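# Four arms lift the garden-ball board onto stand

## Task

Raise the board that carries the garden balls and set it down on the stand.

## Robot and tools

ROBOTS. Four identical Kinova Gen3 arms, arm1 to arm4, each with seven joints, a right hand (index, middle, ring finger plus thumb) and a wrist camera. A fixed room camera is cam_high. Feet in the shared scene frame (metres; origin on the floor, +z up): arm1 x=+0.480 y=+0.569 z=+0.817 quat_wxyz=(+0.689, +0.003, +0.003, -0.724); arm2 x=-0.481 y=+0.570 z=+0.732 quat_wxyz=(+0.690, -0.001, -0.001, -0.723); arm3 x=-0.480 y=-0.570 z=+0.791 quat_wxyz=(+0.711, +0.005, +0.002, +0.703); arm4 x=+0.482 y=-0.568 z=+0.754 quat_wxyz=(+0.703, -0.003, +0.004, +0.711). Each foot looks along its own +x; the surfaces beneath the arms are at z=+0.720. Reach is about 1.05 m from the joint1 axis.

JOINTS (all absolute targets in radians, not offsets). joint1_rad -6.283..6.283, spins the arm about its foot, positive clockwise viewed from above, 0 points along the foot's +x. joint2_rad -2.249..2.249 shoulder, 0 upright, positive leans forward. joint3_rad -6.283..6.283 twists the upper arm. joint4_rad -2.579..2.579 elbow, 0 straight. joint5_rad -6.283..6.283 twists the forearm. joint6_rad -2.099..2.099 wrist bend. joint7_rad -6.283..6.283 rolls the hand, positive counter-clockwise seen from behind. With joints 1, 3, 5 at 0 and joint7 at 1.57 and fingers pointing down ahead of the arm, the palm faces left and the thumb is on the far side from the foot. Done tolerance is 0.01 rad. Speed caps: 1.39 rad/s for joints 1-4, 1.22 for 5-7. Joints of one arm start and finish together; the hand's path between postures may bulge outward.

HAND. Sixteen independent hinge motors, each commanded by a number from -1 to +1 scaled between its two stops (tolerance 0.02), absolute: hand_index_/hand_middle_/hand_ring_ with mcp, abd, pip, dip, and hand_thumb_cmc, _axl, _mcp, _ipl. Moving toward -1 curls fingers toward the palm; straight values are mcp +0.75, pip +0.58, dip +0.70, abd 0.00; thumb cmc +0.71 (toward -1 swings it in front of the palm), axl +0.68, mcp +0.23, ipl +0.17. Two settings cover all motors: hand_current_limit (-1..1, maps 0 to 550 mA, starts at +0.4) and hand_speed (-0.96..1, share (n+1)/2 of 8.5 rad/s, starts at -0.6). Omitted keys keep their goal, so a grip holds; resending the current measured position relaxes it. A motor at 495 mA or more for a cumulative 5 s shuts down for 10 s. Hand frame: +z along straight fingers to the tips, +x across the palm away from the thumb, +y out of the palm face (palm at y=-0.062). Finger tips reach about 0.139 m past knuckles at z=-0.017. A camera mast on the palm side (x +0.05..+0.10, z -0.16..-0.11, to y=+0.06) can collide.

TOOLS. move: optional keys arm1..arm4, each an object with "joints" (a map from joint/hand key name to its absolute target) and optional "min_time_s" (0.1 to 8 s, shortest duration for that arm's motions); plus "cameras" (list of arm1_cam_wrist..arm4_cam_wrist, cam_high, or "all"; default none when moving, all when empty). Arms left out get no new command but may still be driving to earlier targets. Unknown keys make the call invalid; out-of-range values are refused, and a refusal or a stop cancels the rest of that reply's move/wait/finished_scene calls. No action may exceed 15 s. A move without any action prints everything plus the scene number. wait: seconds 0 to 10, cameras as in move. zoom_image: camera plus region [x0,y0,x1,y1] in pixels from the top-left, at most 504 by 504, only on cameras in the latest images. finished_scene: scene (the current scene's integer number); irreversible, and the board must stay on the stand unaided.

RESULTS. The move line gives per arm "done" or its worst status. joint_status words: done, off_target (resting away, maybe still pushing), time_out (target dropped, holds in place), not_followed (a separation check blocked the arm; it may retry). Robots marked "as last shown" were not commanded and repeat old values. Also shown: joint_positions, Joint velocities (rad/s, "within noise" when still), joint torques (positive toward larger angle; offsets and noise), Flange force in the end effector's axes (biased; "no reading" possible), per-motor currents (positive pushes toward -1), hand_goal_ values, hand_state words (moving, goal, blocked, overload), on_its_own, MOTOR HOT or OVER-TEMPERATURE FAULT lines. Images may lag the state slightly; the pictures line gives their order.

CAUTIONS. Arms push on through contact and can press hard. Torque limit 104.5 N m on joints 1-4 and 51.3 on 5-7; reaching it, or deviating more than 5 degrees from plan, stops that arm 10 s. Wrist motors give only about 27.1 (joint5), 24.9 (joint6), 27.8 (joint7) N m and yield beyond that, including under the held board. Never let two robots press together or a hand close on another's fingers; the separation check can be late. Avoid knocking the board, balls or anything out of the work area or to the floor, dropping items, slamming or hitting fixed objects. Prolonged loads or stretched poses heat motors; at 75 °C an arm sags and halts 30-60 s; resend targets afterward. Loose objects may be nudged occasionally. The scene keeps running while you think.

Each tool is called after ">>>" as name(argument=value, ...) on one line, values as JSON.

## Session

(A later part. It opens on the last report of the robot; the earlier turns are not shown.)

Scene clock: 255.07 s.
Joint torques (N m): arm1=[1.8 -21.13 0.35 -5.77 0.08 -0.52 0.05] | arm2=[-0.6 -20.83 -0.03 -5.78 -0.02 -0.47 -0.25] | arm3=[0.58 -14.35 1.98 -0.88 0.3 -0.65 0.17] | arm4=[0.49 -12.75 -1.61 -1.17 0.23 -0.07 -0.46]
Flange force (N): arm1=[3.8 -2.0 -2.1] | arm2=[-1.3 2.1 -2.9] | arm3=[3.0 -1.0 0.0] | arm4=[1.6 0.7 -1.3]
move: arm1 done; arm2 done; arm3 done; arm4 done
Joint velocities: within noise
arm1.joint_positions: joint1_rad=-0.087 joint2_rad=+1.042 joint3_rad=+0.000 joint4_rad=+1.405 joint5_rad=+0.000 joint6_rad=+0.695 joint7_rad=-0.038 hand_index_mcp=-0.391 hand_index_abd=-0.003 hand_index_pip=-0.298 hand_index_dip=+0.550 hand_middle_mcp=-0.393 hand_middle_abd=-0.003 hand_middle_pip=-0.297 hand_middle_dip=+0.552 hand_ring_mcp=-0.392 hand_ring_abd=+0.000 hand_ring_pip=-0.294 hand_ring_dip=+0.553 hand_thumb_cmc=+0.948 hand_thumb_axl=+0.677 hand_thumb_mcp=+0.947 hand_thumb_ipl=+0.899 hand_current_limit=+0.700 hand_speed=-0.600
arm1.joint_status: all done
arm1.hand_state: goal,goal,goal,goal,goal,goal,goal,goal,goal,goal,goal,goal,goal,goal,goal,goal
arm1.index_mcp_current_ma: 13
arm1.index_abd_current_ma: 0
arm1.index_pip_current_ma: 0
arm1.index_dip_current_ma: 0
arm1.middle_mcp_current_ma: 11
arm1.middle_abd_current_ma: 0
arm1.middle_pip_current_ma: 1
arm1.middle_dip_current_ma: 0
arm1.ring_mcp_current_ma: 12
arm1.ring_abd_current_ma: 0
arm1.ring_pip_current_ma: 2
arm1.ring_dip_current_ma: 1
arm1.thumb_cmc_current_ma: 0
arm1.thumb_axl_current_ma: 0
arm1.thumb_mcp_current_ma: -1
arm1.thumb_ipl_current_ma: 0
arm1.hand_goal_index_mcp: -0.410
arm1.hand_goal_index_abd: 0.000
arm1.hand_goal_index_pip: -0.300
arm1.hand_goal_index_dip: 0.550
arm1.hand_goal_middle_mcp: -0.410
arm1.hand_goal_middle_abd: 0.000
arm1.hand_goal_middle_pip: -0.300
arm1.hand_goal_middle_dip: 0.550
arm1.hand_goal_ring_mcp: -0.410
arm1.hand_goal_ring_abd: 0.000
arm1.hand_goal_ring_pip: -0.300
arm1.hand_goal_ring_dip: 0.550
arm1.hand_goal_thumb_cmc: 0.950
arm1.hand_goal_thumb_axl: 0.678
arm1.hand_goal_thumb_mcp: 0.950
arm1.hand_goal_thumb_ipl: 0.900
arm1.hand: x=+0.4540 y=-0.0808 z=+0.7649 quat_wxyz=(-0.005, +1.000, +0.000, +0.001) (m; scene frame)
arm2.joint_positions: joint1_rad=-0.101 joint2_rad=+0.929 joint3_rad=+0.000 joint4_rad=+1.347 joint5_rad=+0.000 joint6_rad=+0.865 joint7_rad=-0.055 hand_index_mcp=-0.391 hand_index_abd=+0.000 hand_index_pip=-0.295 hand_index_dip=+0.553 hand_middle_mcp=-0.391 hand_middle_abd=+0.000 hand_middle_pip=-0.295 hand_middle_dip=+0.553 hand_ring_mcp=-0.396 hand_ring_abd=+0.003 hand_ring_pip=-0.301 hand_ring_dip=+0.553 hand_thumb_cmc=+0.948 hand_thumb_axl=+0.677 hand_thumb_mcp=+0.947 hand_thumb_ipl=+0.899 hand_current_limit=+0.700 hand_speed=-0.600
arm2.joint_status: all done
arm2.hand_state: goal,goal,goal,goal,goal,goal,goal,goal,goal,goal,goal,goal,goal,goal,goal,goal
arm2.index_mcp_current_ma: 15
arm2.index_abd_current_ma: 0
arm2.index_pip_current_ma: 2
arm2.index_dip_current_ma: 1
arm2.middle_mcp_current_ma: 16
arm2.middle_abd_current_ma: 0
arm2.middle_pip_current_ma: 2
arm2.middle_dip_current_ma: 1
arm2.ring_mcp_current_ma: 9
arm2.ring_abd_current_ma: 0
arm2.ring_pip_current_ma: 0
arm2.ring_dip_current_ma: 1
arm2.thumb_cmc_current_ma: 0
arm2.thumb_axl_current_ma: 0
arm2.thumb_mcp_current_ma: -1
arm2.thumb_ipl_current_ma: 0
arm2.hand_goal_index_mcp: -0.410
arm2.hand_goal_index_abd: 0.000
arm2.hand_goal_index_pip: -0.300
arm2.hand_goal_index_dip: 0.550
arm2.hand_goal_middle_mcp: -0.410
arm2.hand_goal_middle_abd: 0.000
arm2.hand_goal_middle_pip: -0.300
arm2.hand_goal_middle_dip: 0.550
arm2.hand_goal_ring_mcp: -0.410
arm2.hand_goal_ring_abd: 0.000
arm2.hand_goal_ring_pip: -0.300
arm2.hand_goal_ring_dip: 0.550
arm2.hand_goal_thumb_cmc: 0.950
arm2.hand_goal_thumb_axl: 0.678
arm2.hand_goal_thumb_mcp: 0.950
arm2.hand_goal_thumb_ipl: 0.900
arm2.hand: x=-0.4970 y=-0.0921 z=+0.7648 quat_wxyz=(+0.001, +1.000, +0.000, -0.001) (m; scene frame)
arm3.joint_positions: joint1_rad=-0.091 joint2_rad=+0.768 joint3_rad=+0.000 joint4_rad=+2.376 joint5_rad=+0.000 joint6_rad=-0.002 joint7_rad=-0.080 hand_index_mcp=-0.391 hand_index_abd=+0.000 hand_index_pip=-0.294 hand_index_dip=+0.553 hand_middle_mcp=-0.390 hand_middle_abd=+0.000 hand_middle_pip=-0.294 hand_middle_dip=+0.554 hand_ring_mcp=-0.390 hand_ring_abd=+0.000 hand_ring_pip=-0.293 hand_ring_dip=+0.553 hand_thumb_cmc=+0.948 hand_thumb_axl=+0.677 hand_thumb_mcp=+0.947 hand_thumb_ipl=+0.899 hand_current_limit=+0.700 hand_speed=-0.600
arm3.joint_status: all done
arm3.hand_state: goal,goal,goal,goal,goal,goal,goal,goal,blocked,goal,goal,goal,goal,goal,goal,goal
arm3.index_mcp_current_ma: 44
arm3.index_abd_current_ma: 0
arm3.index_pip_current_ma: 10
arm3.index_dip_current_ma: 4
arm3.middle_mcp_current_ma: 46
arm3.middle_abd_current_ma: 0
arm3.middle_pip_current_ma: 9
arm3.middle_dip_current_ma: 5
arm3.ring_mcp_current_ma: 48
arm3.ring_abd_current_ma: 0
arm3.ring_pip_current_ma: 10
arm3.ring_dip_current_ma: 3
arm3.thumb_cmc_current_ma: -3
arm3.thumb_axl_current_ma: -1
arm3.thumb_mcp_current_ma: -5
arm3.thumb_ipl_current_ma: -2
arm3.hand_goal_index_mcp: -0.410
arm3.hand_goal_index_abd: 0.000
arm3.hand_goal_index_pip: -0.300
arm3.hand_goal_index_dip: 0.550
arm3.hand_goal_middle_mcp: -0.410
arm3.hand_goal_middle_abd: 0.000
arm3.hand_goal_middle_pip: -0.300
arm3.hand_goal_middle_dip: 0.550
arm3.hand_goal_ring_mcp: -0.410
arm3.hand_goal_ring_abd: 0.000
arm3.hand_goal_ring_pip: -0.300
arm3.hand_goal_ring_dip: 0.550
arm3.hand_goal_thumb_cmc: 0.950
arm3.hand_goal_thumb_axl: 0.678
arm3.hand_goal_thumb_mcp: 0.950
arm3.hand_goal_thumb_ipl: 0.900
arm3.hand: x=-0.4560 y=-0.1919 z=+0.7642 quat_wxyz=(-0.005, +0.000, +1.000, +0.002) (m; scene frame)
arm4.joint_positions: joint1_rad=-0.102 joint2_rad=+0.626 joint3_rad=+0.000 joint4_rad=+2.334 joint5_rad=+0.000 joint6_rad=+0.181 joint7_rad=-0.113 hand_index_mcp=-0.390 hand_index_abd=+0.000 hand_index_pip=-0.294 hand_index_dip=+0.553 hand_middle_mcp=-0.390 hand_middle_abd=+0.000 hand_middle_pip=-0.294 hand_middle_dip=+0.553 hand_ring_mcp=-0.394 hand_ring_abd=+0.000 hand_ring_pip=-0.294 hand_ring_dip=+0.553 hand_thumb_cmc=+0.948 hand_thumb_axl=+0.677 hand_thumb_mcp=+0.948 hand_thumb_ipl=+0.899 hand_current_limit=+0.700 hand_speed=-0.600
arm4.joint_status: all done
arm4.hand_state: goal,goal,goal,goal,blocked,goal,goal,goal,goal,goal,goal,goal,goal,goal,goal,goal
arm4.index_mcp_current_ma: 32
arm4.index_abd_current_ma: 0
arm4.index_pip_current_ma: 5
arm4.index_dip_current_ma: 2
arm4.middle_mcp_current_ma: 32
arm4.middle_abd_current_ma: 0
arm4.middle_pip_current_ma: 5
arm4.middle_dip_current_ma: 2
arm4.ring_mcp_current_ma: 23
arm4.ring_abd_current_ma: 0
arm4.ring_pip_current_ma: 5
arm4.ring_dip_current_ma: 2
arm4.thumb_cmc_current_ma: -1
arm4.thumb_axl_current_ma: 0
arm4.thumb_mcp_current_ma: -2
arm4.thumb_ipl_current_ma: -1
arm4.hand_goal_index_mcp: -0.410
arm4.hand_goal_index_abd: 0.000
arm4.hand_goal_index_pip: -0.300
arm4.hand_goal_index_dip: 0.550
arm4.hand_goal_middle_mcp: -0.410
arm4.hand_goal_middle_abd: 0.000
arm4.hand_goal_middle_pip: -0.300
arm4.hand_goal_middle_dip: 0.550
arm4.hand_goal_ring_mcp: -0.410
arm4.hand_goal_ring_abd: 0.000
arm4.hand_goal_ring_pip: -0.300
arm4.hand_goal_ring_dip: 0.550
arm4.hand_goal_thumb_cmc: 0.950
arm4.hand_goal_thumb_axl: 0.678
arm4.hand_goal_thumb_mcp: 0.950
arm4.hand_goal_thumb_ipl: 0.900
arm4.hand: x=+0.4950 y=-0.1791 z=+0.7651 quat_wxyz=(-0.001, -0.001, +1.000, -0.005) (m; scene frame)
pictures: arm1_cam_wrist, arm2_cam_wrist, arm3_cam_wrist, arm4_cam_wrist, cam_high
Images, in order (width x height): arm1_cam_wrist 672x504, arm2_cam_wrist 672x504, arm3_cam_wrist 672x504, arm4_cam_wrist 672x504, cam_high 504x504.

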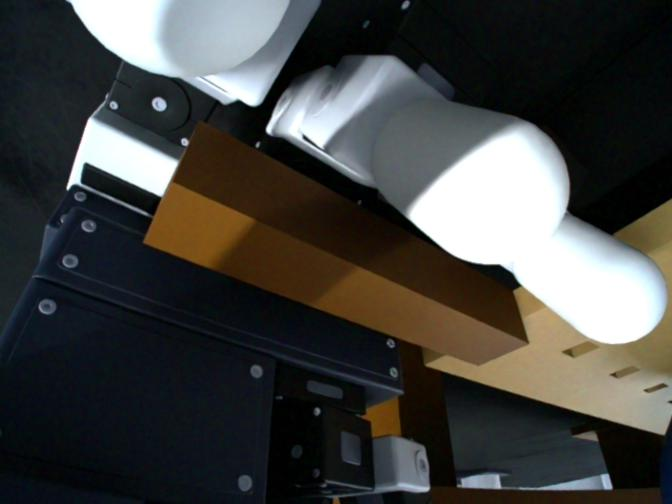

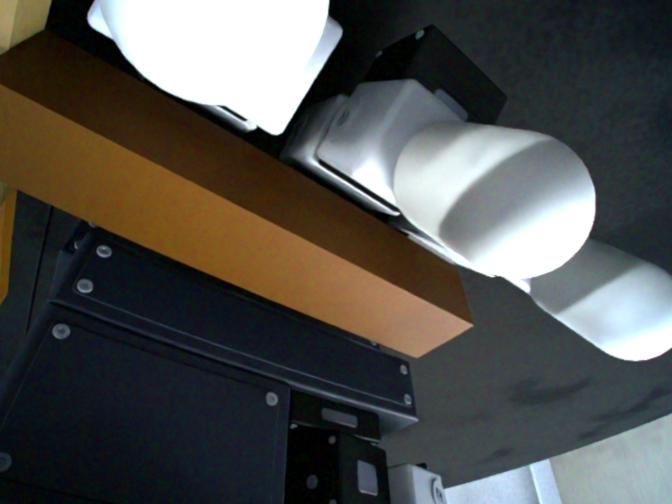

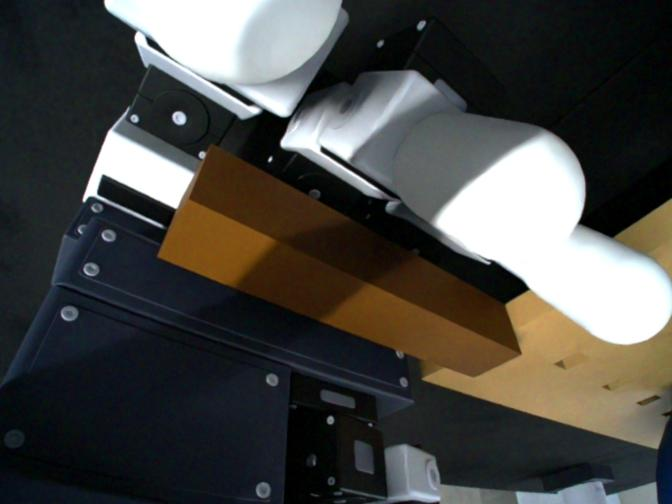

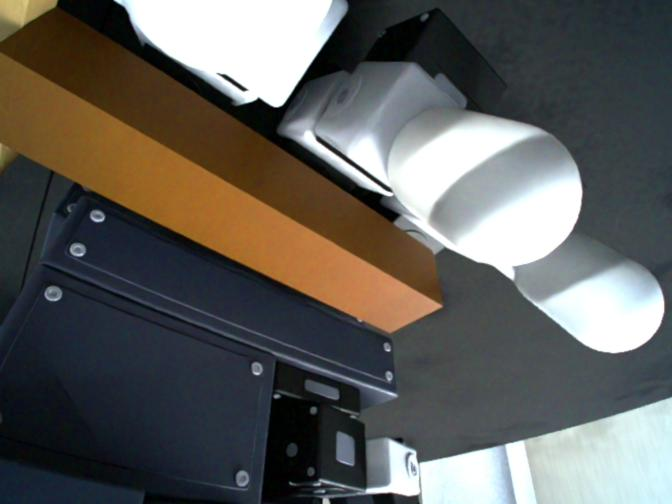

